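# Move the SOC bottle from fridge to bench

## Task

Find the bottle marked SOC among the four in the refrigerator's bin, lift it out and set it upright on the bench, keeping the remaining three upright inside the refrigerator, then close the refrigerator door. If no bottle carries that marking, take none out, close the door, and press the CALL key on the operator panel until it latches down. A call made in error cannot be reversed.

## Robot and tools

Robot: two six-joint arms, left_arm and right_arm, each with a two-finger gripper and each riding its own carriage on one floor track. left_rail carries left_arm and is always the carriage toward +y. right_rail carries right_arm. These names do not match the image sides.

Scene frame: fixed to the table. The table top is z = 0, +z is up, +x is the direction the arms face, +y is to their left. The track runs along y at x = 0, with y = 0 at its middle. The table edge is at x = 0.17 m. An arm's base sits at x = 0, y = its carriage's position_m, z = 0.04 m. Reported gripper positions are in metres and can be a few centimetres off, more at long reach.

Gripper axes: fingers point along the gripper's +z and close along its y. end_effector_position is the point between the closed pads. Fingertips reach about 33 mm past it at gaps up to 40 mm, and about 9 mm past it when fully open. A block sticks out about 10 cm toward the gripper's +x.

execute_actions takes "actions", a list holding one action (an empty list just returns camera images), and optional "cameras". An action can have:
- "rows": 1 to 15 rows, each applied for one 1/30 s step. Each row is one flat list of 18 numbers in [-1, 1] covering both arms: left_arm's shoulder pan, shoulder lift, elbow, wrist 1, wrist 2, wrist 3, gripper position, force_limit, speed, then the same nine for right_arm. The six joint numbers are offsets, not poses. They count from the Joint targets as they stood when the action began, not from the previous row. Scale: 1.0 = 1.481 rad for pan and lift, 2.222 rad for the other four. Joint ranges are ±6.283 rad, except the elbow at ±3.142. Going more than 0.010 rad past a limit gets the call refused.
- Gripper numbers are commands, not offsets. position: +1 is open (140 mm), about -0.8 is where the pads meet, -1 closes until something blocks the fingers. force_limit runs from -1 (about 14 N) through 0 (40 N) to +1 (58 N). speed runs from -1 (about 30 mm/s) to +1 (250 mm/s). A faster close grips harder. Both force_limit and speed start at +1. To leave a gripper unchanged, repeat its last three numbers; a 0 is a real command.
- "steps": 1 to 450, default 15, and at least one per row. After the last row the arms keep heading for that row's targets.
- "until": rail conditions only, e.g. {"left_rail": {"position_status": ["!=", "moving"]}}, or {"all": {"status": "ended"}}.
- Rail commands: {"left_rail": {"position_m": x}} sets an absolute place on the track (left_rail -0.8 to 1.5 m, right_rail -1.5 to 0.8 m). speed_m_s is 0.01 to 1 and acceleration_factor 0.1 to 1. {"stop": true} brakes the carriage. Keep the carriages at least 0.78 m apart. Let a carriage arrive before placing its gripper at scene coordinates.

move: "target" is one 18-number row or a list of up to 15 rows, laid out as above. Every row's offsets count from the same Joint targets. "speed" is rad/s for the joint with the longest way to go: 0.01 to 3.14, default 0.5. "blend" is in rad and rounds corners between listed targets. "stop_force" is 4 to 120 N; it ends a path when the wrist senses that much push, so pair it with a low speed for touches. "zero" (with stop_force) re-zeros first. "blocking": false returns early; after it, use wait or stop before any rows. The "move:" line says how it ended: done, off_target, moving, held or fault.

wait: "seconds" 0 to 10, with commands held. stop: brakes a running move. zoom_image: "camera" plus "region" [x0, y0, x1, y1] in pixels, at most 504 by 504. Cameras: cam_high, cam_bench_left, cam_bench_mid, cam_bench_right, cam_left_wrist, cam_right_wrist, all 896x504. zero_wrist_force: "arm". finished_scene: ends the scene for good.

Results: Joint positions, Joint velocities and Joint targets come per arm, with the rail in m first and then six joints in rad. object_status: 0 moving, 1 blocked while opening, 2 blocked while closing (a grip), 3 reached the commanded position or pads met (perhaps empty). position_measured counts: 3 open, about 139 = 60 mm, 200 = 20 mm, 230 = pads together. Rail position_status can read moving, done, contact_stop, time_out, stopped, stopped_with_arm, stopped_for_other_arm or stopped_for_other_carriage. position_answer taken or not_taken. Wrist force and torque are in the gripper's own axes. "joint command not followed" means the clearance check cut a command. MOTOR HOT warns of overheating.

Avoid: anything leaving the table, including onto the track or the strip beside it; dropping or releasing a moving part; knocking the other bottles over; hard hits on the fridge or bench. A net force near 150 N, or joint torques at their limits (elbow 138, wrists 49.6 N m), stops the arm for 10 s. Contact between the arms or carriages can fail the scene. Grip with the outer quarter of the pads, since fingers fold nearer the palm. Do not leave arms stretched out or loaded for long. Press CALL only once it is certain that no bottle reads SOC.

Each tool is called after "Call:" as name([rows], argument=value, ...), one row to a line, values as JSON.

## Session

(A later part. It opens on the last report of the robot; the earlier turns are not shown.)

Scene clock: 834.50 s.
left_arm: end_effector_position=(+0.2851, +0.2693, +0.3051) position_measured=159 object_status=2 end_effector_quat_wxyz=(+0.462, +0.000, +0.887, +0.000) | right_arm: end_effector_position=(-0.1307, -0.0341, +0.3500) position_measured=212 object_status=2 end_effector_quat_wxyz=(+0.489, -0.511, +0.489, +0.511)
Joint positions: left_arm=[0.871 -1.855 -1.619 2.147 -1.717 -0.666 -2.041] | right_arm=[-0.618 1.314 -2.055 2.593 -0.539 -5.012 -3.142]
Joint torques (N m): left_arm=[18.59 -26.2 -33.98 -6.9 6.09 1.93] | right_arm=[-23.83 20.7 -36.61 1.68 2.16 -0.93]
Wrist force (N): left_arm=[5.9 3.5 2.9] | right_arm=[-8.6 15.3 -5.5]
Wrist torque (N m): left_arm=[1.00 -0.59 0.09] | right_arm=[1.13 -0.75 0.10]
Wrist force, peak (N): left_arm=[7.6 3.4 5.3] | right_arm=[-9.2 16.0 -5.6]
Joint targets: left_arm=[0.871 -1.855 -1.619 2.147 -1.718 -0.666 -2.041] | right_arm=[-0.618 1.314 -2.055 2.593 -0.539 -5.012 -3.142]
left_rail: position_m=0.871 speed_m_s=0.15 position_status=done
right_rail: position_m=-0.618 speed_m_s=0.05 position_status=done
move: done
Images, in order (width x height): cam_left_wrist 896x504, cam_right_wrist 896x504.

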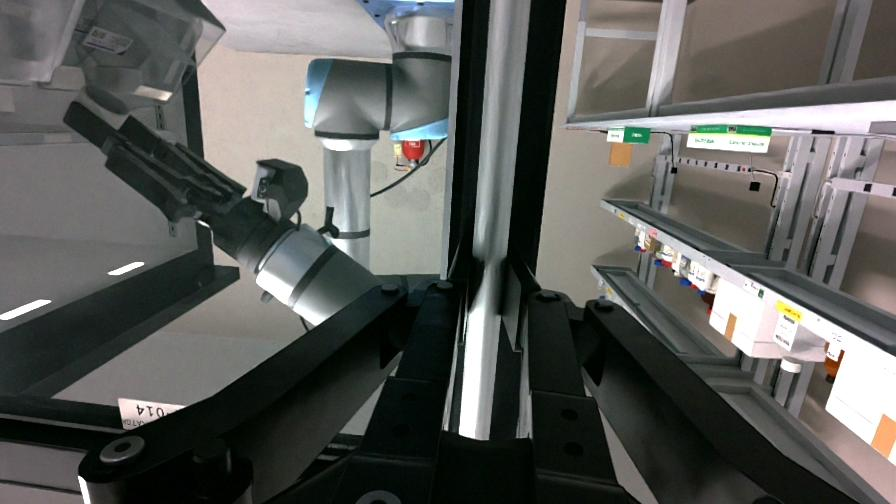

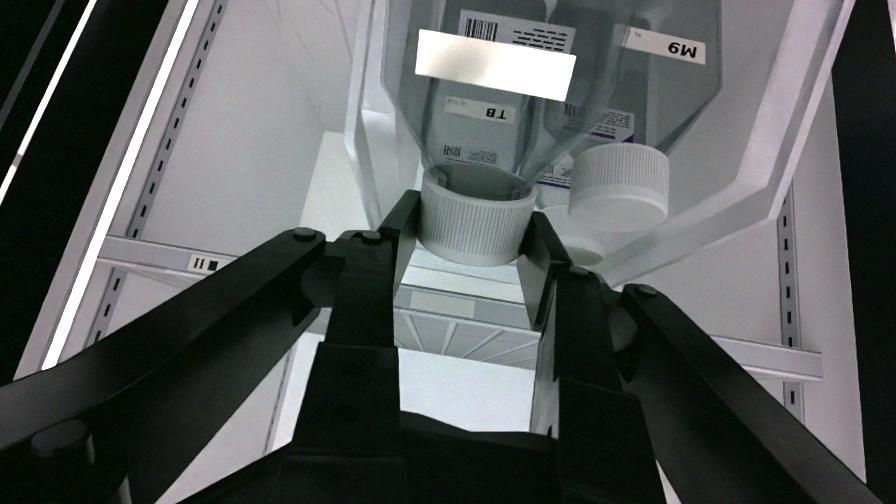

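Call:
move([
  [0,-0.0242,-0.0207,0.0369,0,0,-1,-0.5,-1,0,0,0,0,0,0,-0.98,0,-1],
  [-0.1937,0.0040,-0.0757,0.1975,-0.0649,-0.1670,-1,-0.5,-1,0,0,0,0,0,0,-0.98,0,-1],
  [-0.1856,0.1655,-0.0843,0.4949,0.0482,-0.4826,-1,-0.5,-1,0,0,0,0,0,0,-0.98,0,-1],
], speed=0.25, blend=[0.01,0.05,0], cameras=["cam_left_wrist","cam_right_wrist"])

Scene clock: 901.87 s.
left_arm: end_effector_position=(+0.1701, +0.2692, +0.3798) position_measured=159 object_status=2 end_effector_quat_wxyz=(+0.701, +0.000, +0.713, +0.000) end_effector_velocity=(+0.000, +0.000, +0.001) end_effector_angular_velocity=(-0.001, -0.003, -0.001) | right_arm: end_effector_position=(-0.1307, -0.0341, +0.3500) position_measured=212 object_status=2 end_effector_quat_wxyz=(+0.489, -0.511, +0.489, +0.511)
Joint positions: left_arm=[0.871 -2.129 -1.374 1.96 -0.619 -0.559 -3.113] | right_arm=[-0.618 1.314 -2.055 2.593 -0.539 -5.012 -3.142]
Joint velocities: left_arm=[0 0 0 -0.001 0.006 0.001 -0.005] | right_arm=[within noise]
Joint torques (N m): left_arm=[11.57 -46.95 -42.53 4.91 3 -2.69] | right_arm=[-23.01 20.27 -37.09 1.51 2.1 -1.34]
Wrist force (N): left_arm=[7.1 3.6 4.2] | right_arm=[-9.3 15.2 -5.5]
Wrist torque (N m): left_arm=[1.16 -0.24 0.41] | right_arm=[1.05 -0.71 0.09]
Wrist force, peak (N): left_arm=[7.8 3.3 5.4] | right_arm=[-9.4 15.7 -5.8]
Joint targets: left_arm=[0.871 -2.129 -1.374 1.960 -0.618 -0.558 -3.114] | right_arm=[-0.618 1.314 -2.055 2.593 -0.539 -5.012 -3.142]
left_rail: position_m=0.871 speed_m_s=0.15 position_status=done
right_rail: position_m=-0.618 speed_m_s=0.05 position_status=done
move: done
Images, in order (width x height): cam_left_wrist 896x504, cam_right_wrist 896x504.

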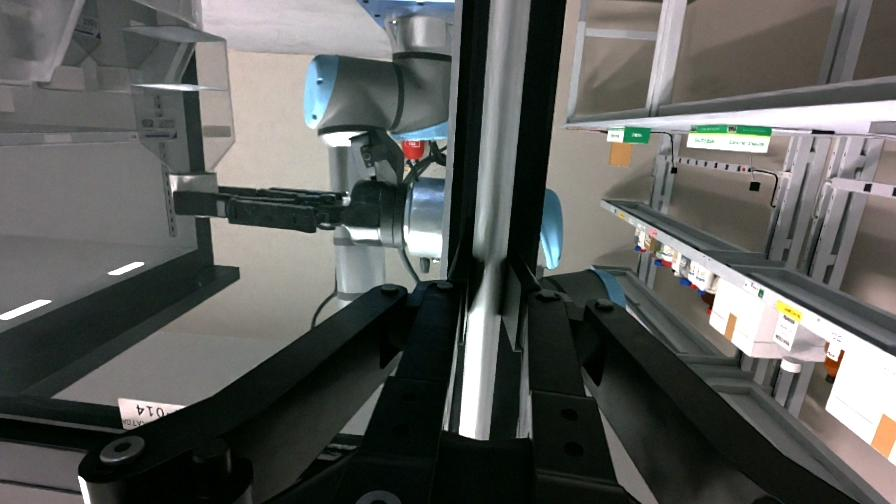

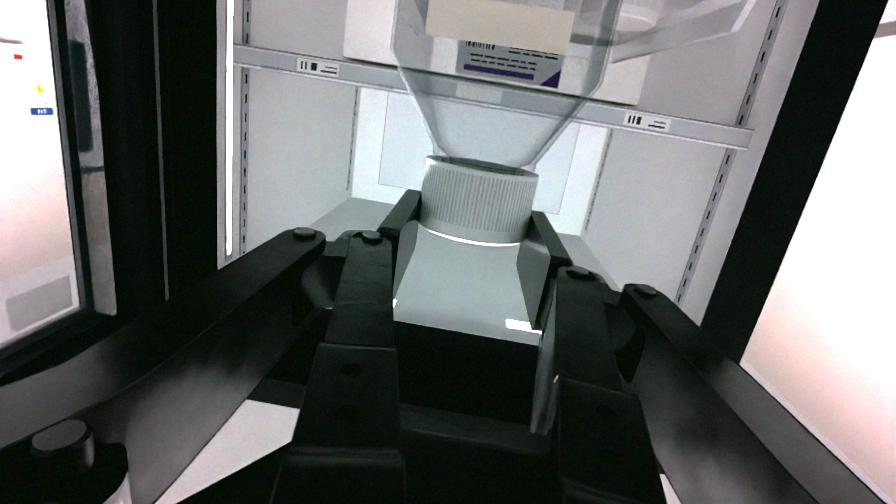

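Call:
zoom_image(camera="cam_left_wrist", region=[110, 0, 260, 240])

Scaled by 2.100 from the camera's 896x504 image, which has a finer 1280x720 frame.

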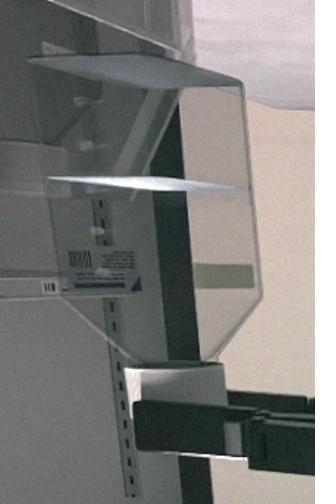

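Call:
execute_actions([
  {"left_rail":{"position_m":0.8655},"steps":120,"until":{"left_rail":{"position_status":["!=","moving"]}}},
])

Call:
move(target=[0.1338,0.0243,0.0446,-0.0682,0.0891,0.0083,-1,-0.5,-1,0,0,0,0,0,0,-0.98,0,-1], speed=0.08, cameras=["cam_left_wrist","cam_right_wrist"])

Scene clock: 914.27 s.
left_arm: end_effector_position=(+0.1701, +0.2642, +0.3799) position_measured=159 object_status=2 end_effector_quat_wxyz=(+0.701, +0.000, +0.713, +0.000) | right_arm: end_effector_position=(-0.1307, -0.0341, +0.3500) position_measured=212 object_status=2 end_effector_quat_wxyz=(+0.489, -0.511, +0.489, +0.511)
Joint positions: left_arm=[0.866 -2.129 -1.374 1.96 -0.618 -0.558 -3.114] | right_arm=[-0.618 1.314 -2.055 2.593 -0.539 -5.012 -3.142]
Joint torques (N m): left_arm=[12.31 -47.95 -40.82 4.64 2.54 -2.93] | right_arm=[-24.24 20.63 -37.13 1.33 2.11 -1.66]
Wrist force (N): left_arm=[6.9 3.5 4.2] | right_arm=[-9.0 15.6 -5.7]
Wrist torque (N m): left_arm=[1.14 -0.21 0.41] | right_arm=[1.13 -0.74 0.09]
Wrist force, peak (N): left_arm=[7.3 4.6 4.1] | right_arm=[-9.0 16.0 -5.8]
Joint targets: left_arm=[0.866 -2.129 -1.374 1.960 -0.618 -0.558 -3.114] | right_arm=[-0.618 1.314 -2.055 2.593 -0.539 -5.012 -3.142]
Tool commands: left_gripper/position=-1.0 left_gripper/force_limit=-0.5 left_gripper/speed=-1.0 right_gripper/position=-0.98 right_gripper/force_limit=+0.0 right_gripper/speed=-1.0
left_rail: position_m=0.866 speed_m_s=0.15 position_status=done
right_rail: position_m=-0.618 speed_m_s=0.05 position_status=done

Scene clock: 917.20 s.
left_arm: end_effector_position=(+0.2998, +0.2643, +0.3141) position_measured=159 object_status=2 end_effector_quat_wxyz=(+0.701, +0.000, +0.713, +0.000) | right_arm: end_effector_position=(-0.1307, -0.0341, +0.3500) position_measured=212 object_status=2 end_effector_quat_wxyz=(+0.489, -0.511, +0.489, +0.511)
Joint positions: left_arm=[0.865 -1.932 -1.338 2.058 -0.769 -0.361 -3.095] | right_arm=[-0.618 1.314 -2.055 2.593 -0.539 -5.012 -3.142]
Joint torques (N m): left_arm=[9.77 -39.2 -23.33 -2.67 2.84 2.47] | right_arm=[-23.3 20.77 -37.23 1.11 2.23 -1.59]
Wrist force (N): left_arm=[-0.3 2.1 6.8] | right_arm=[-9.3 15.9 -5.9]
Wrist torque (N m): left_arm=[1.14 -0.49 0.20] | right_arm=[1.11 -0.77 0.09]
Wrist force, peak (N): left_arm=[7.2 4.6 3.9] | right_arm=[-9.3 16.1 -5.9]
Joint targets: left_arm=[0.866 -1.931 -1.338 2.059 -0.770 -0.361 -3.095] | right_arm=[-0.618 1.314 -2.055 2.593 -0.539 -5.012 -3.142]
left_rail: position_m=0.865 position_m_goal=0.866 speed_m_s=0.15 position_status=done
right_rail: position_m=-0.618 speed_m_s=0.05 position_status=done
move: done
Images, in order (width x height): cam_left_wrist 896x504, cam_right_wrist 896x504.

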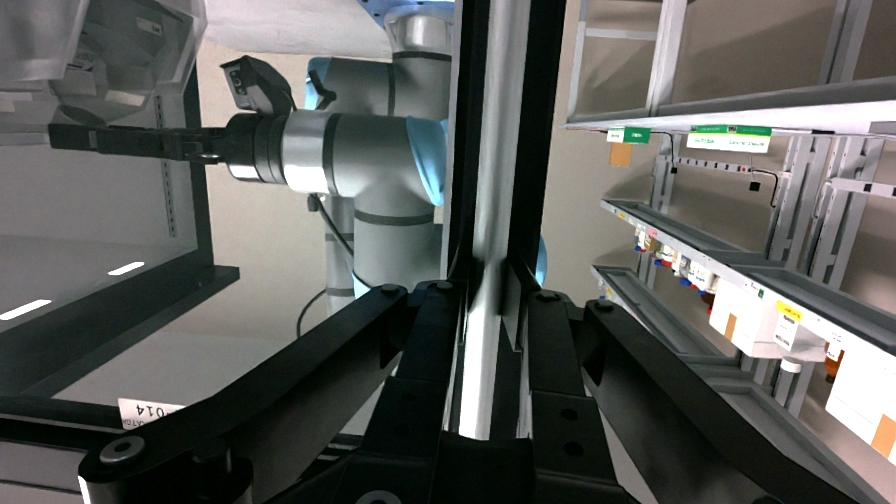

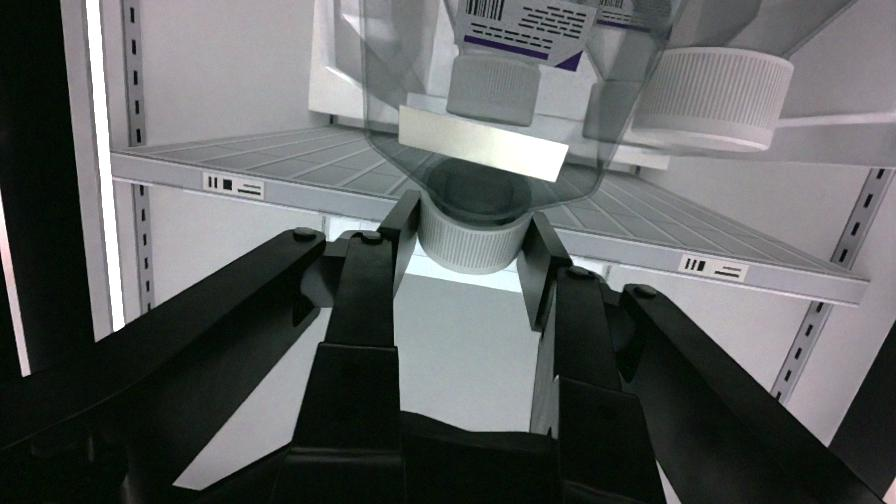

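Call:
zoom_image(camera="cam_left_wrist", region=[0, 0, 230, 180])

Call:
zoom_image(camera="cam_right_wrist", region=[300, 0, 800, 290])

Scaled by 2.191 from the camera's 896x504 image, which has a finer 1280x720 frame.

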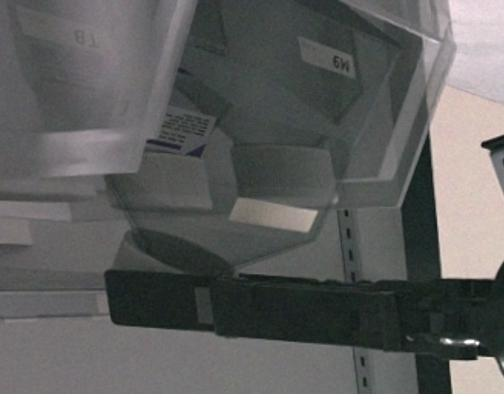

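Scaled by 1.008 from the camera's 896x504 image, which has a finer 1280x720 frame.

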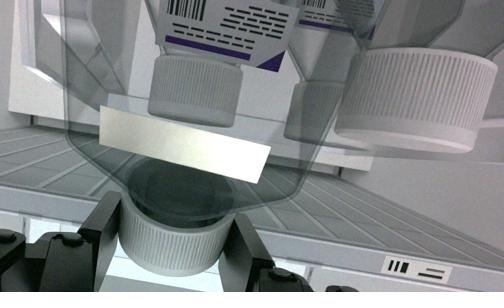

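Call:
move([
  [0,-0.0282,-0.0123,0.0311,0,0,-1,-0.5,-1,0,0,0,0,0,0,-0.98,0,-1],
  [-0.1338,-0.0243,-0.0446,0.0682,-0.0891,-0.0083,-1,-0.5,-1,0,0,0,0,0,0,-0.98,0,-1],
  [-0.1120,0.1559,-0.0621,0.2738,-0.1219,-0.2693,-1,-0.5,-1,0,0,0,0,0,0,-0.98,0,-1],
], speed=0.2, blend=[0.01,0.03,0], cameras=["cam_left_wrist","cam_right_wrist"])

Call:
zoom_image(camera="cam_left_wrist", region=[60, 0, 330, 250])

Scene clock: 989.60 s.
left_arm: end_effector_position=(+0.1702, +0.2645, +0.3799) position_measured=159 object_status=2 end_effector_quat_wxyz=(+0.824, +0.000, +0.566, +0.000) end_effector_velocity=(+0.000, -0.001, -0.001) end_effector_angular_velocity=(-0.001, -0.002, -0.001) | right_arm: end_effector_position=(-0.1307, -0.0341, +0.3500) position_measured=212 object_status=2 end_effector_quat_wxyz=(+0.489, -0.511, +0.489, +0.511)
Joint positions: left_arm=[0.865 -2.097 -1.107 1.921 -0.162 -0.631 -3.693] | right_arm=[-0.618 1.314 -2.055 2.593 -0.539 -5.012 -3.142]
Joint velocities: left_arm=[0 0.001 0.003 -0.001 0.002 0 -0.005] | right_arm=[within noise]
Joint torques (N m): left_arm=[9.49 -57.83 -33.8 8.34 -5.38 -3.06] | right_arm=[-23.67 19.95 -37.18 1.2 2.5 -1.74]
Wrist force (N): left_arm=[5.8 3.6 3.4] | right_arm=[-9.5 16.1 -5.6]
Wrist torque (N m): left_arm=[1.26 0.04 0.40] | right_arm=[1.14 -0.77 0.09]
Wrist force, peak (N): left_arm=[8.2 5.6 4.8] | right_arm=[-10.2 16.1 -5.5]
Joint targets: left_arm=[0.866 -2.097 -1.107 1.921 -0.161 -0.631 -3.694] | right_arm=[-0.618 1.314 -2.055 2.593 -0.539 -5.012 -3.142]
left_rail: position_m=0.865 position_m_goal=0.866 speed_m_s=0.15 position_status=done
right_rail: position_m=-0.618 speed_m_s=0.05 position_status=done
move: done
Images, in order (width x height): cam_left_wrist 896x504, cam_right_wrist 896x504.

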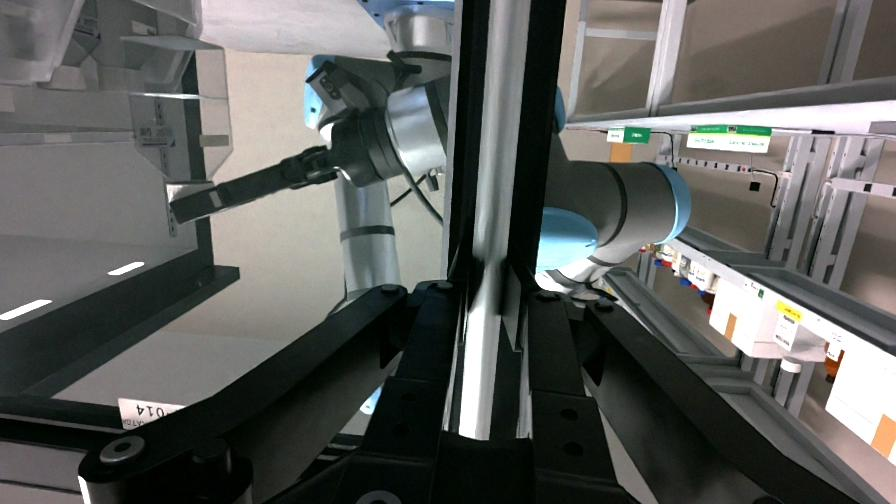

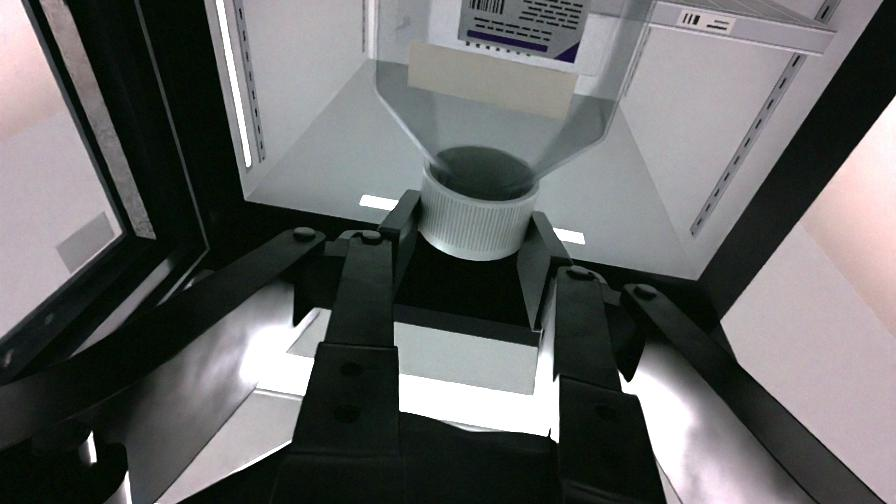

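Scaled by 1.867 from the camera's 896x504 image, which has a finer 1280x720 frame.

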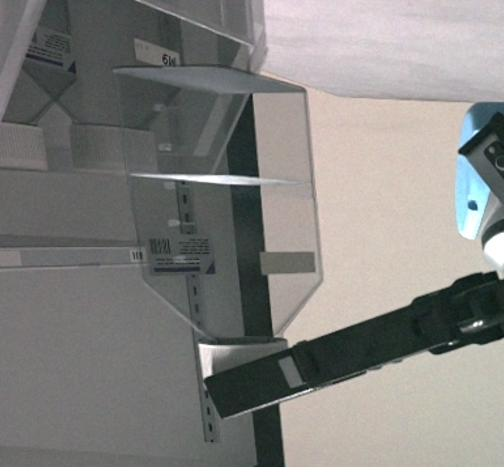

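Call:
move(target=[0.1392,0.0589,0.0073,0.0578,0.0676,-0.1225,-1,-0.5,-1,0,0,0,0,0,0,-0.98,0,-1], speed=0.1, cameras=["cam_left_wrist","cam_right_wrist"])

Call:
zoom_image(camera="cam_left_wrist", region=[0, 0, 270, 250])

Scene clock: 1001.13 s.
left_arm: end_effector_position=(+0.3019, +0.2640, +0.3349) position_measured=159 object_status=2 end_effector_quat_wxyz=(+0.824, +0.000, +0.567, +0.000) | right_arm: end_effector_position=(-0.1307, -0.0341, +0.3500) position_measured=212 object_status=2 end_effector_quat_wxyz=(+0.489, -0.511, +0.489, +0.511)
Joint positions: left_arm=[0.866 -1.891 -1.02 1.937 -0.033 -0.481 -3.965] | right_arm=[-0.618 1.314 -2.055 2.593 -0.539 -5.012 -3.142]
Joint torques (N m): left_arm=[12.24 -60.6 -15.63 8.45 0.27 -3.68] | right_arm=[-22.03 19.2 -38.67 1.19 2.25 -1.61]
Wrist force (N): left_arm=[2.6 4.5 -1.1] | right_arm=[-9.3 14.9 -5.4]
Wrist torque (N m): left_arm=[1.25 -0.11 0.47] | right_arm=[1.14 -0.77 0.09]
Wrist force, peak (N): left_arm=[6.2 4.9 3.5] | right_arm=[-9.6 16.4 -5.6]
Joint targets: left_arm=[0.866 -1.891 -1.019 1.937 -0.033 -0.481 -3.966] | right_arm=[-0.618 1.314 -2.055 2.593 -0.539 -5.012 -3.142]
left_rail: position_m=0.866 speed_m_s=0.15 position_status=done
right_rail: position_m=-0.618 speed_m_s=0.05 position_status=done
move: done
Images, in order (width x height): cam_left_wrist 896x504, cam_right_wrist 896x504.

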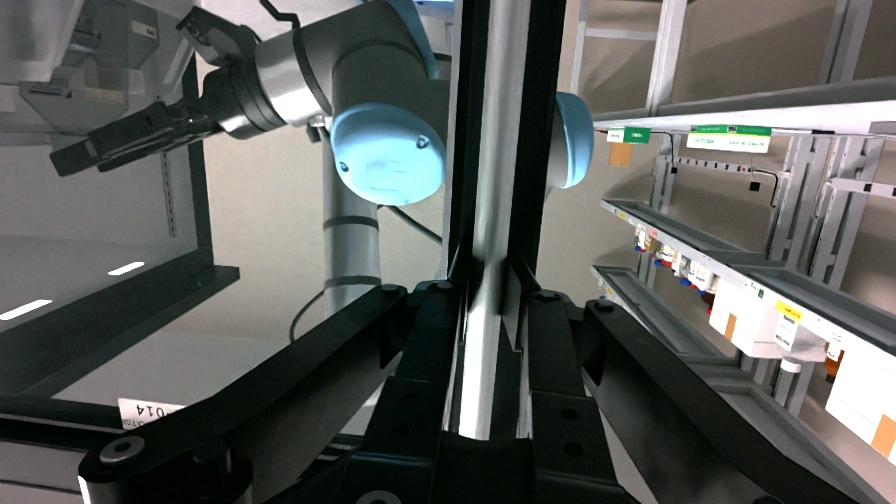

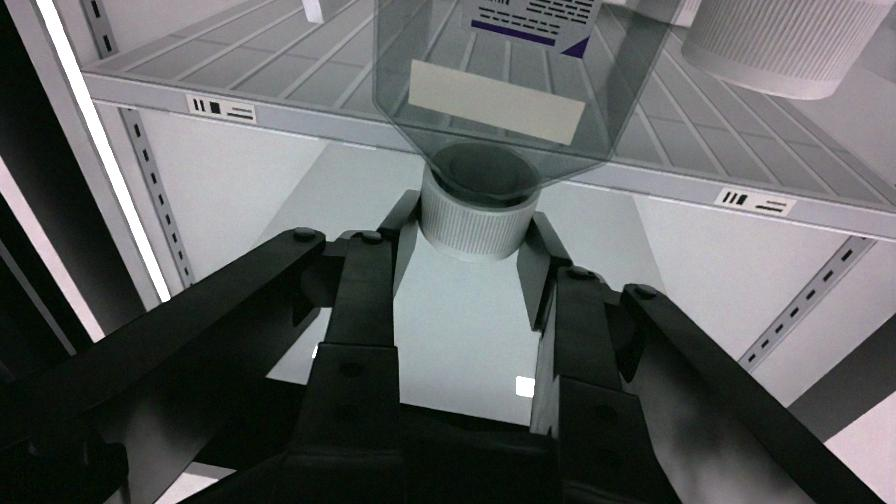

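Scaled by 1.867 from the camera's 896x504 image, which has a finer 1280x720 frame.

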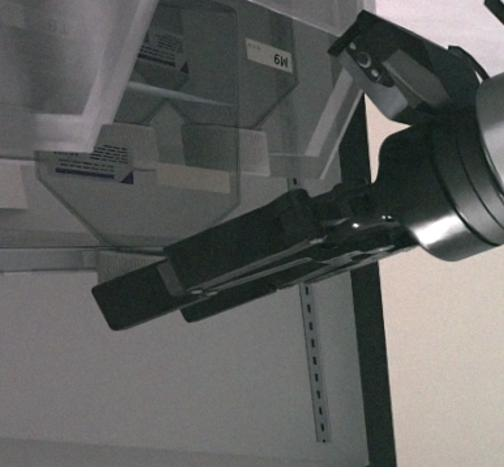

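Call:
move(target=[0.0101,0.0729,-0.0100,0.0617,-0.0595,-0.0889,-1,-0.5,-1,0,0,0,0,0,0,-0.98,0,-1], speed=0.08, cameras=["cam_left_wrist","cam_right_wrist"])

Call:
zoom_image(camera="cam_left_wrist", region=[0, 0, 270, 250])

Scene clock: 1064.33 s.
left_arm: end_effector_position=(+0.2852, +0.2643, +0.3448) position_measured=159 object_status=2 end_effector_quat_wxyz=(+0.870, +0.000, +0.493, +0.000) | right_arm: end_effector_position=(-0.1307, -0.0341, +0.3500) position_measured=212 object_status=2 end_effector_quat_wxyz=(+0.489, -0.511, +0.489, +0.511)
Joint positions: left_arm=[0.865 -1.876 -0.912 1.915 0.104 -0.613 -4.163] | right_arm=[-0.617 1.314 -2.055 2.593 -0.539 -5.012 -3.142]
Joint torques (N m): left_arm=[7.91 -68.33 -27.49 9.15 -6.82 -2.65] | right_arm=[-23.12 20.05 -37.89 1.04 2.51 -1.66]
Wrist force (N): left_arm=[5.9 5.3 3.0] | right_arm=[-10.1 15.9 -5.9]
Wrist torque (N m): left_arm=[1.43 0.13 0.49] | right_arm=[1.14 -0.71 0.08]
Wrist force, peak (N): left_arm=[6.2 5.3 2.9] | right_arm=[-9.6 16.4 -5.8]
Joint targets: left_arm=[0.866 -1.876 -0.911 1.915 0.104 -0.613 -4.163] | right_arm=[-0.618 1.314 -2.055 2.593 -0.539 -5.012 -3.142]
left_rail: position_m=0.865 position_m_goal=0.866 speed_m_s=0.15 position_status=done
right_rail: position_m=-0.617 position_m_goal=-0.618 speed_m_s=0.05 position_status=done
move: done
Images, in order (width x height): cam_left_wrist 896x504, cam_right_wrist 896x504.

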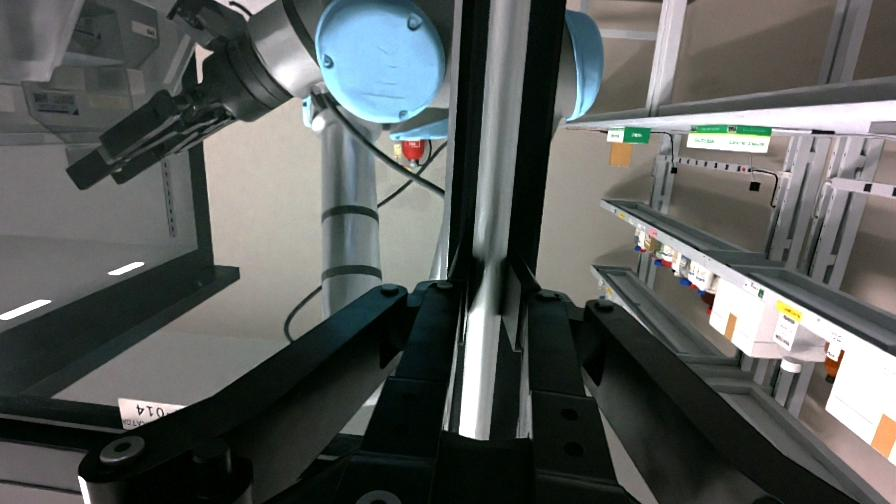

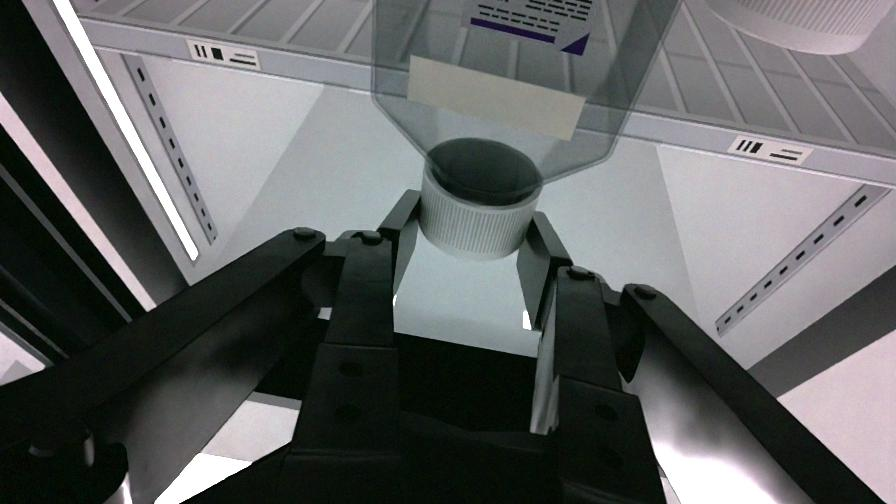

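Scaled by 1.867 from the camera's 896x504 image, which has a finer 1280x720 frame.

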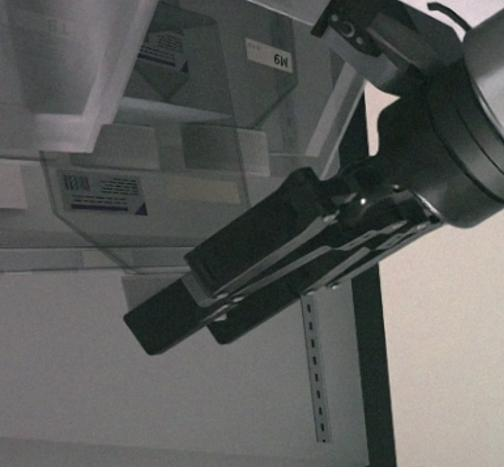

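Call:
move(target=[0.0113,0.0128,-0.0010,0.0023,0.0034,-0.0118,-1,-0.5,-1,0,0,0,0,0,0,-0.98,0,-1], speed=0.05, cameras=[])

Scene clock: 1068.00 s.
left_arm: end_effector_position=(+0.2951, +0.2643, +0.3351) position_measured=159 object_status=2 end_effector_quat_wxyz=(+0.870, +0.000, +0.493, +0.000) | right_arm: end_effector_position=(-0.1307, -0.0341, +0.3500) position_measured=212 object_status=2 end_effector_quat_wxyz=(+0.489, -0.511, +0.489, +0.511)
Joint positions: left_arm=[0.865 -1.86 -0.893 1.912 0.109 -0.606 -4.189] | right_arm=[-0.617 1.314 -2.055 2.593 -0.539 -5.012 -3.142]
Joint torques (N m): left_arm=[9.18 -67.5 -25.27 8.74 -1.05 -2.57] | right_arm=[-22.95 19.28 -37.97 1.37 2.58 -1.78]
Wrist force (N): left_arm=[5.0 4.7 3.2] | right_arm=[-9.7 15.7 -5.5]
Wrist torque (N m): left_arm=[1.39 0.08 0.45] | right_arm=[1.10 -0.78 0.09]
Wrist force, peak (N): left_arm=[6.3 5.4 3.1] | right_arm=[-9.9 16.2 -5.9]
Joint targets: left_arm=[0.866 -1.859 -0.893 1.912 0.109 -0.606 -4.190] | right_arm=[-0.618 1.314 -2.055 2.593 -0.539 -5.012 -3.142]
left_rail: position_m=0.865 position_m_goal=0.866 speed_m_s=0.15 position_status=done
right_rail: position_m=-0.617 position_m_goal=-0.618 speed_m_s=0.05 position_status=done
move: done
No camera images: "cameras" was empty.

Call:
move(target=[0,0.0457,-0.0019,-0.0285,0,0,-1,-0.5,-1,0,0,0,0,0,0,-0.98,0,-1], speed=0.03, stop_force=5, cameras=["cam_right_wrist","cam_left_wrist"])

Scene clock: 1072.90 s.
left_arm: end_effector_position=(+0.2953, +0.2644, +0.2898) position_measured=159 object_status=2 end_effector_quat_wxyz=(+0.870, +0.000, +0.493, +0.000) | right_arm: end_effector_position=(-0.1307, -0.0341, +0.3500) position_measured=212 object_status=2 end_effector_quat_wxyz=(+0.489, -0.511, +0.489, +0.511)
Joint positions: left_arm=[0.865 -1.859 -0.825 1.908 0.046 -0.606 -4.19] | right_arm=[-0.617 1.314 -2.055 2.593 -0.539 -5.012 -3.142]
Joint torques (N m): left_arm=[9.41 -67.93 -23.2 1.67 -0.46 -2.83] | right_arm=[-24.25 20.11 -38.2 1.42 2.62 -1.95]
Wrist force (N): left_arm=[4.0 6.6 3.6] | right_arm=[-9.3 15.5 -5.3]
Wrist torque (N m): left_arm=[1.35 0.06 0.41] | right_arm=[1.09 -0.79 0.09]
Wrist force, peak (N): left_arm=[3.9 7.7 4.4] | right_arm=[-9.7 16.2 -5.5]
Joint targets: left_arm=[0.866 -1.859 -0.825 1.908 0.046 -0.606 -4.190] | right_arm=[-0.618 1.314 -2.055 2.593 -0.539 -5.012 -3.142]
left_rail: position_m=0.865 position_m_goal=0.866 speed_m_s=0.15 position_status=done
right_rail: position_m=-0.617 position_m_goal=-0.618 speed_m_s=0.05 position_status=done
move: done
Images, in order (width x height): cam_left_wrist 896x504, cam_right_wrist 896x504.

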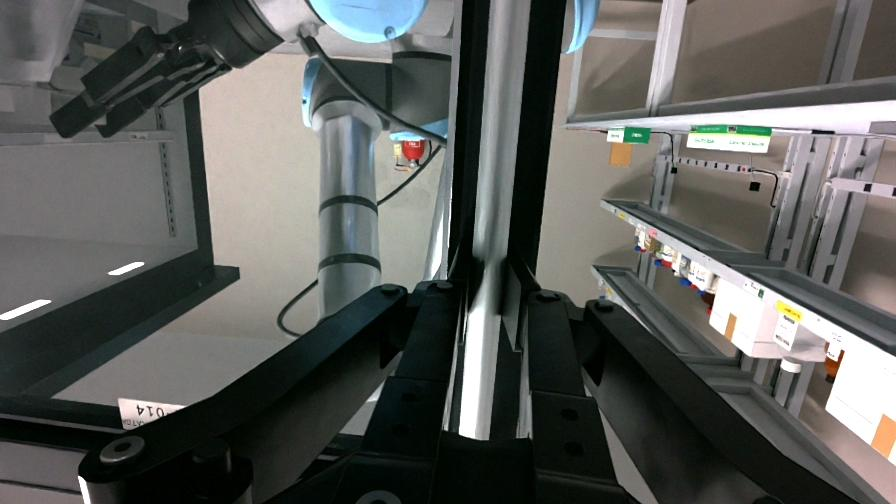

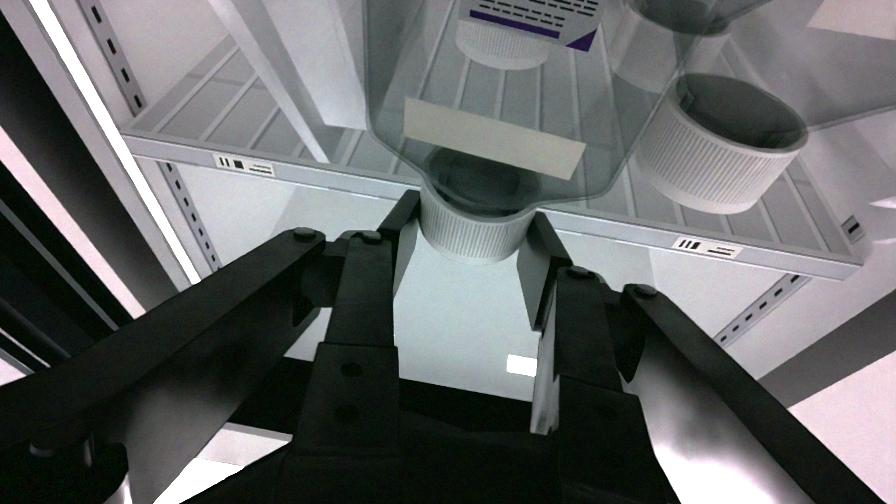

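Call:
execute_actions([
  {"left_rail":{"position_m":0.8675,"speed_m_s":0.02},"steps":60,"until":{"left_rail":{"position_status":["!=","moving"]}}},
])

Call:
move(target=[-0.0282,-0.0284,0.0088,-0.0550,0.0234,0.0634,-1,-0.5,-1,0,0,0,0,0,0,-0.98,0,-1], speed=0.03, stop_force=8, cameras=["cam_right_wrist","cam_left_wrist"])

Scene clock: 1087.57 s.
left_arm: end_effector_position=(+0.2953, +0.2663, +0.2898) position_measured=159 object_status=2 end_effector_quat_wxyz=(+0.870, +0.000, +0.493, +0.000) | right_arm: end_effector_position=(-0.1307, -0.0341, +0.3500) position_measured=212 object_status=2 end_effector_quat_wxyz=(+0.489, -0.511, +0.489, +0.511)
Joint positions: left_arm=[0.867 -1.859 -0.825 1.908 0.046 -0.606 -4.19] | right_arm=[-0.617 1.314 -2.055 2.593 -0.539 -5.012 -3.142]
Joint torques (N m): left_arm=[-3.44 -74.29 -17.71 2.4 -0.89 -2.79] | right_arm=[-24.29 17.98 -38.36 1.68 2.45 -2.24]
Wrist force (N): left_arm=[5.6 4.1 3.1] | right_arm=[-9.9 15.9 -5.7]
Wrist torque (N m): left_arm=[1.42 0.03 0.39] | right_arm=[1.12 -0.74 0.08]
Wrist force, peak (N): left_arm=[4.4 7.0 3.8] | right_arm=[-9.8 16.2 -5.8]
Joint targets: left_arm=[0.867 -1.859 -0.825 1.908 0.046 -0.606 -4.190] | right_arm=[-0.618 1.314 -2.055 2.593 -0.539 -5.012 -3.142]
Tool commands: left_gripper/position=-1.0 left_gripper/force_limit=-0.5 left_gripper/speed=-1.0 right_gripper/position=-0.98 right_gripper/force_limit=+0.0 right_gripper/speed=-1.0
left_rail: position_m=0.867 speed_m_s=0.02 position_status=done
right_rail: position_m=-0.617 position_m_goal=-0.618 speed_m_s=0.05 position_status=done

Scene clock: 1093.17 s.
left_arm: end_effector_position=(+0.2842, +0.2663, +0.2718) position_measured=159 object_status=2 end_effector_quat_wxyz=(+0.848, +0.000, +0.530, +0.000) | right_arm: end_effector_position=(-0.1307, -0.0341, +0.3500) position_measured=212 object_status=2 end_effector_quat_wxyz=(+0.489, -0.511, +0.489, +0.511)
Joint positions: left_arm=[0.868 -1.901 -0.867 1.928 -0.076 -0.554 -4.049] | right_arm=[-0.617 1.314 -2.055 2.593 -0.539 -5.012 -3.142]
Joint torques (N m): left_arm=[-8.69 -104.47 -9.24 1.62 -0.62 1.89] | right_arm=[-24.24 18 -38.62 1.41 2.54 -2.17]
Wrist force (N): left_arm=[5.1 4.9 3.1] | right_arm=[-9.8 15.8 -6.0]
Wrist torque (N m): left_arm=[1.37 0.02 0.20] | right_arm=[1.10 -0.70 0.09]
Wrist force, peak (N): left_arm=[5.7 5.2 3.4] | right_arm=[-9.7 16.3 -5.9]
Joint targets: left_arm=[0.867 -1.901 -0.867 1.928 -0.076 -0.554 -4.049] | right_arm=[-0.618 1.314 -2.055 2.593 -0.539 -5.012 -3.142]
left_rail: position_m=0.868 position_m_goal=0.867 speed_m_s=0.02 position_status=done
right_rail: position_m=-0.617 position_m_goal=-0.618 speed_m_s=0.05 position_status=done
move: done
Images, in order (width x height): cam_left_wrist 896x504, cam_right_wrist 896x504.

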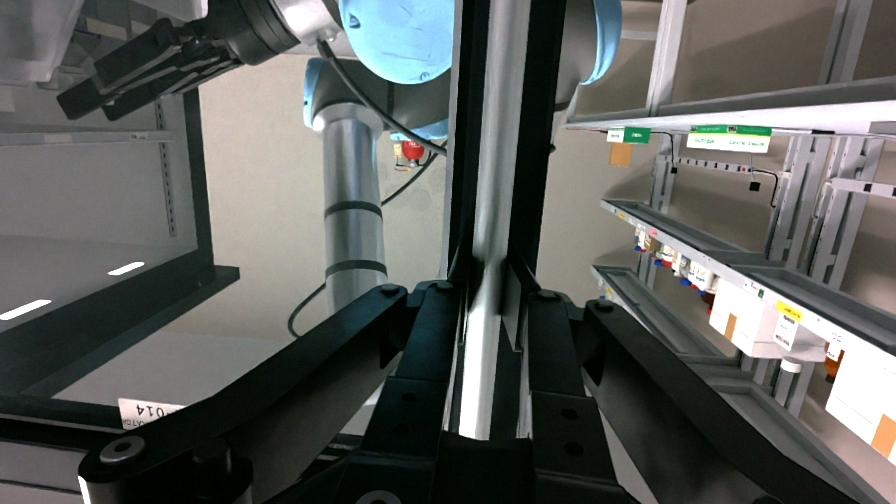

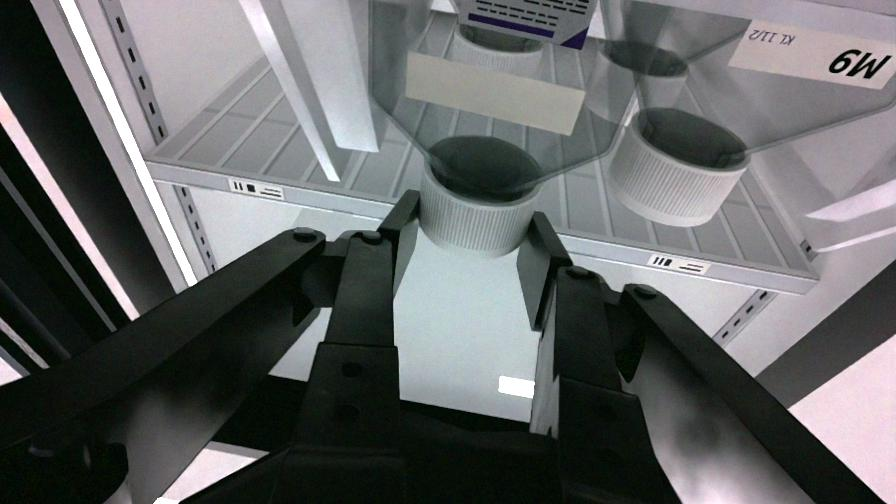

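Call:
zoom_image(camera="cam_left_wrist", region=[0, 0, 260, 160])

Scaled by 1.938 from the camera's 896x504 image, which has a finer 1280x720 frame.

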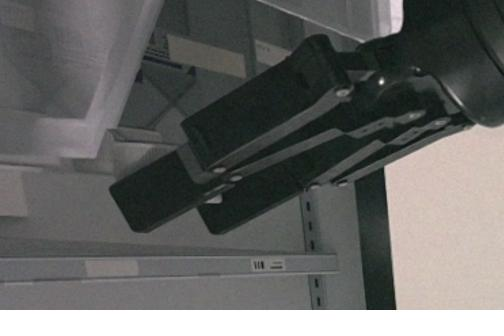

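Call:
move(target=[-0.0055,-0.0036,0.0034,-0.0253,0.0100,0.0225,-1,-0.5,-1,0,0,0,0,0,0,-0.98,0,-1], speed=0.02, stop_force=5, cameras=["cam_right_wrist"])

Scene clock: 1099.53 s.
left_arm: end_effector_position=(+0.2843, +0.2664, +0.2590) position_measured=159 object_status=2 end_effector_quat_wxyz=(+0.840, +0.000, +0.543, +0.000) | right_arm: end_effector_position=(-0.1307, -0.0341, +0.3500) position_measured=212 object_status=2 end_effector_quat_wxyz=(+0.489, -0.511, +0.489, +0.511)
Joint positions: left_arm=[0.868 -1.908 -0.872 1.934 -0.126 -0.534 -4.005] | right_arm=[-0.617 1.314 -2.055 2.593 -0.539 -5.012 -3.142]
Joint torques (N m): left_arm=[10.83 -64.32 -20.98 8.36 -5.88 -2.7] | right_arm=[-24.82 18.02 -39.28 1.32 2.48 -2.46]
Wrist force (N): left_arm=[2.8 3.6 5.2] | right_arm=[-9.1 16.2 -5.6]
Wrist torque (N m): left_arm=[1.36 -0.16 0.24] | right_arm=[1.15 -0.77 0.08]
Wrist force, peak (N): left_arm=[-1.5 3.1 8.0] | right_arm=[-9.9 16.3 -5.7]
Joint targets: left_arm=[0.867 -1.908 -0.872 1.934 -0.126 -0.534 -4.005] | right_arm=[-0.618 1.314 -2.055 2.593 -0.539 -5.012 -3.142]
left_rail: position_m=0.868 position_m_goal=0.867 speed_m_s=0.02 position_status=done
right_rail: position_m=-0.617 position_m_goal=-0.618 speed_m_s=0.05 position_status=done
move: contact (left_arm)
Images, in order (width x height): cam_right_wrist 896x504.

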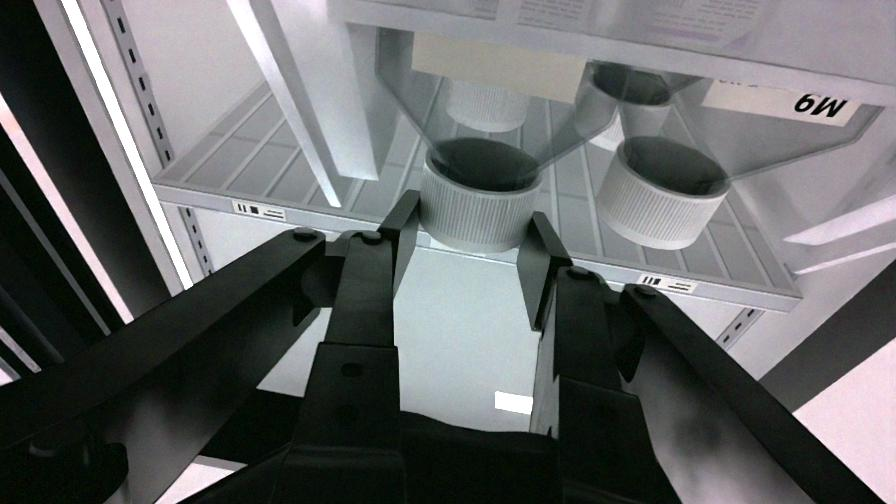

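Call:
execute_actions([
  {"rows":[[0,0,0,0,0,0,-0.08,-0.5,-1,0,0,0,0,0,0,-0.98,0,-1]],"steps":30},
], cameras=["cam_right_wrist","cam_left_wrist"])

Scene clock: 1102.70 s.
left_arm: end_effector_position=(+0.2843, +0.2664, +0.2590) position_measured=139 object_status=3 end_effector_quat_wxyz=(+0.840, +0.000, +0.543, +0.000) | right_arm: end_effector_position=(-0.1307, -0.0341, +0.3500) position_measured=212 object_status=2 end_effector_quat_wxyz=(+0.489, -0.511, +0.489, +0.511)
Joint positions: left_arm=[0.868 -1.908 -0.872 1.934 -0.126 -0.534 -4.005] | right_arm=[-0.617 1.314 -2.055 2.593 -0.539 -5.012 -3.142]
Joint torques (N m): left_arm=[13.82 -67.11 -21.23 6.28 -3.77 -2.96] | right_arm=[-24.39 18.36 -39.13 1.24 2.57 -2.3]
Wrist force (N): left_arm=[2.6 3.7 4.5] | right_arm=[-8.9 16.0 -5.6]
Wrist torque (N m): left_arm=[1.30 -0.13 0.24] | right_arm=[1.13 -0.73 0.08]
Wrist force, peak (N): left_arm=[1.8 3.3 6.4] | right_arm=[-9.7 16.0 -5.6]
Joint targets: left_arm=[0.867 -1.908 -0.872 1.934 -0.126 -0.534 -4.005] | right_arm=[-0.618 1.314 -2.055 2.593 -0.539 -5.012 -3.142]
left_rail: position_m=0.868 position_m_goal=0.867 speed_m_s=0.02 position_status=done
right_rail: position_m=-0.617 position_m_goal=-0.618 speed_m_s=0.05 position_status=done
Images, in order (width x height): cam_left_wrist 896x504, cam_right_wrist 896x504.

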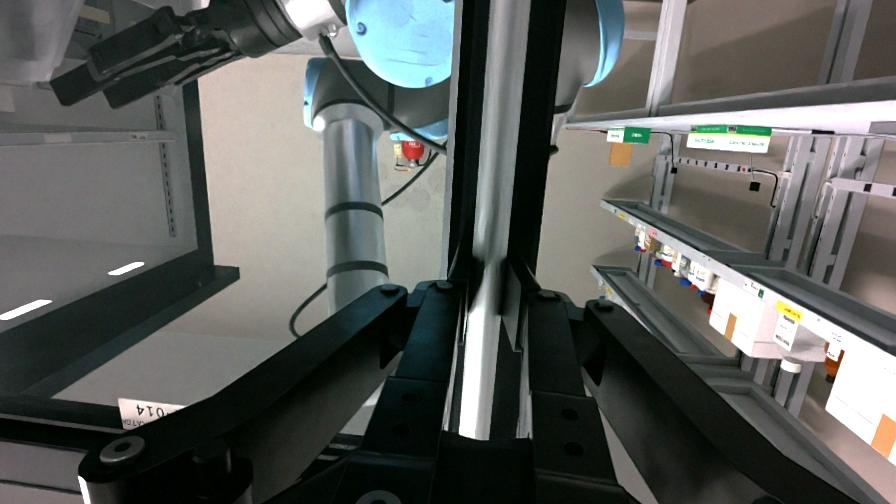

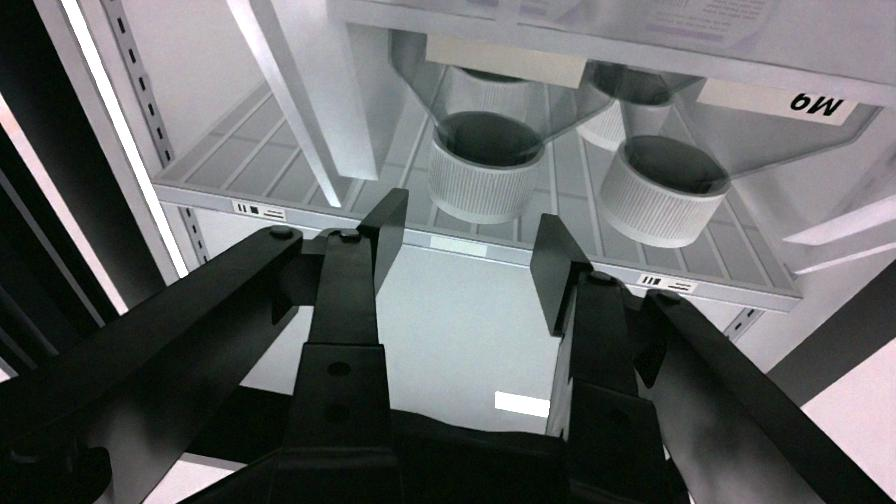

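Call:
move(target=[0.0215,-0.0267,-0.0089,0.1035,-0.0360,-0.0712,-0.08,-0.5,-1,0,0,0,0,0,0,-0.98,0,-1], speed=0.06, cameras=["cam_right_wrist","cam_left_wrist"])

Scene clock: 1120.73 s.
left_arm: end_effector_position=(+0.2848, +0.2663, +0.3447) position_measured=139 object_status=3 end_effector_quat_wxyz=(+0.870, +0.000, +0.492, +0.000) | right_arm: end_effector_position=(-0.1307, -0.0341, +0.3500) position_measured=212 object_status=2 end_effector_quat_wxyz=(+0.489, -0.511, +0.489, +0.511)
Joint positions: left_arm=[0.868 -1.876 -0.911 1.915 0.104 -0.614 -4.162] | right_arm=[-0.617 1.314 -2.055 2.593 -0.539 -5.012 -3.142]
Joint torques (N m): left_arm=[11.1 -103.56 -25.94 9.05 -5.12 -3.42] | right_arm=[-24.59 19.42 -39.49 1.84 2.48 -2.82]
Wrist force (N): left_arm=[2.4 3.7 4.8] | right_arm=[-8.5 16.1 -5.5]
Wrist torque (N m): left_arm=[1.33 -0.06 0.39] | right_arm=[1.13 -0.77 0.08]
Wrist force, peak (N): left_arm=[2.7 4.0 4.9] | right_arm=[-8.8 16.4 -5.6]
Joint targets: left_arm=[0.867 -1.876 -0.911 1.915 0.104 -0.614 -4.163] | right_arm=[-0.618 1.314 -2.055 2.593 -0.539 -5.012 -3.142]
left_rail: position_m=0.868 position_m_goal=0.867 speed_m_s=0.02 position_status=done
right_rail: position_m=-0.617 position_m_goal=-0.618 speed_m_s=0.05 position_status=done
move: done
Images, in order (width x height): cam_left_wrist 896x504, cam_right_wrist 896x504.

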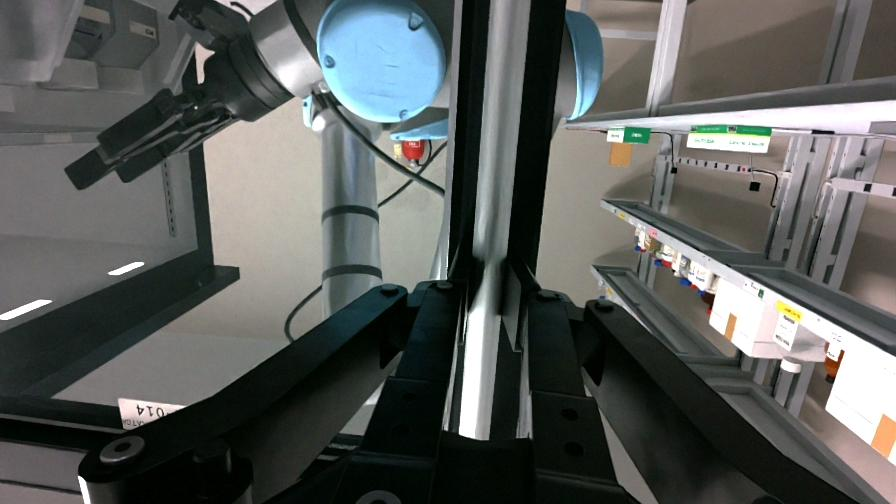

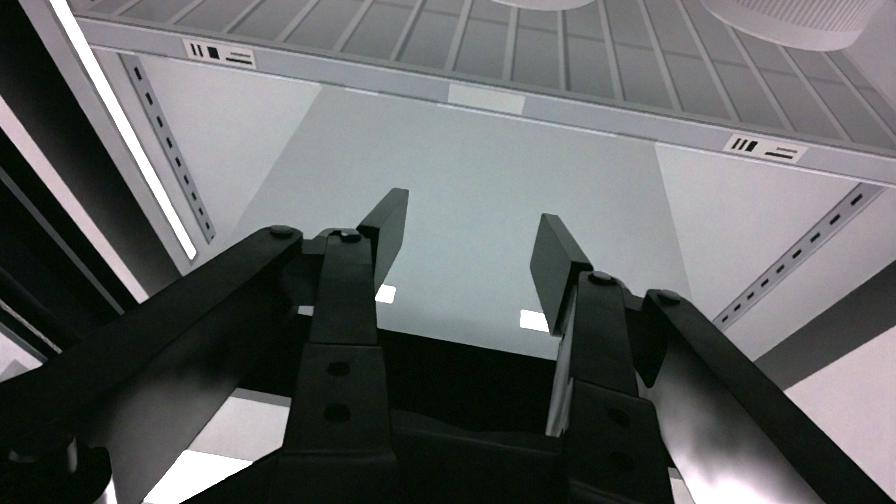

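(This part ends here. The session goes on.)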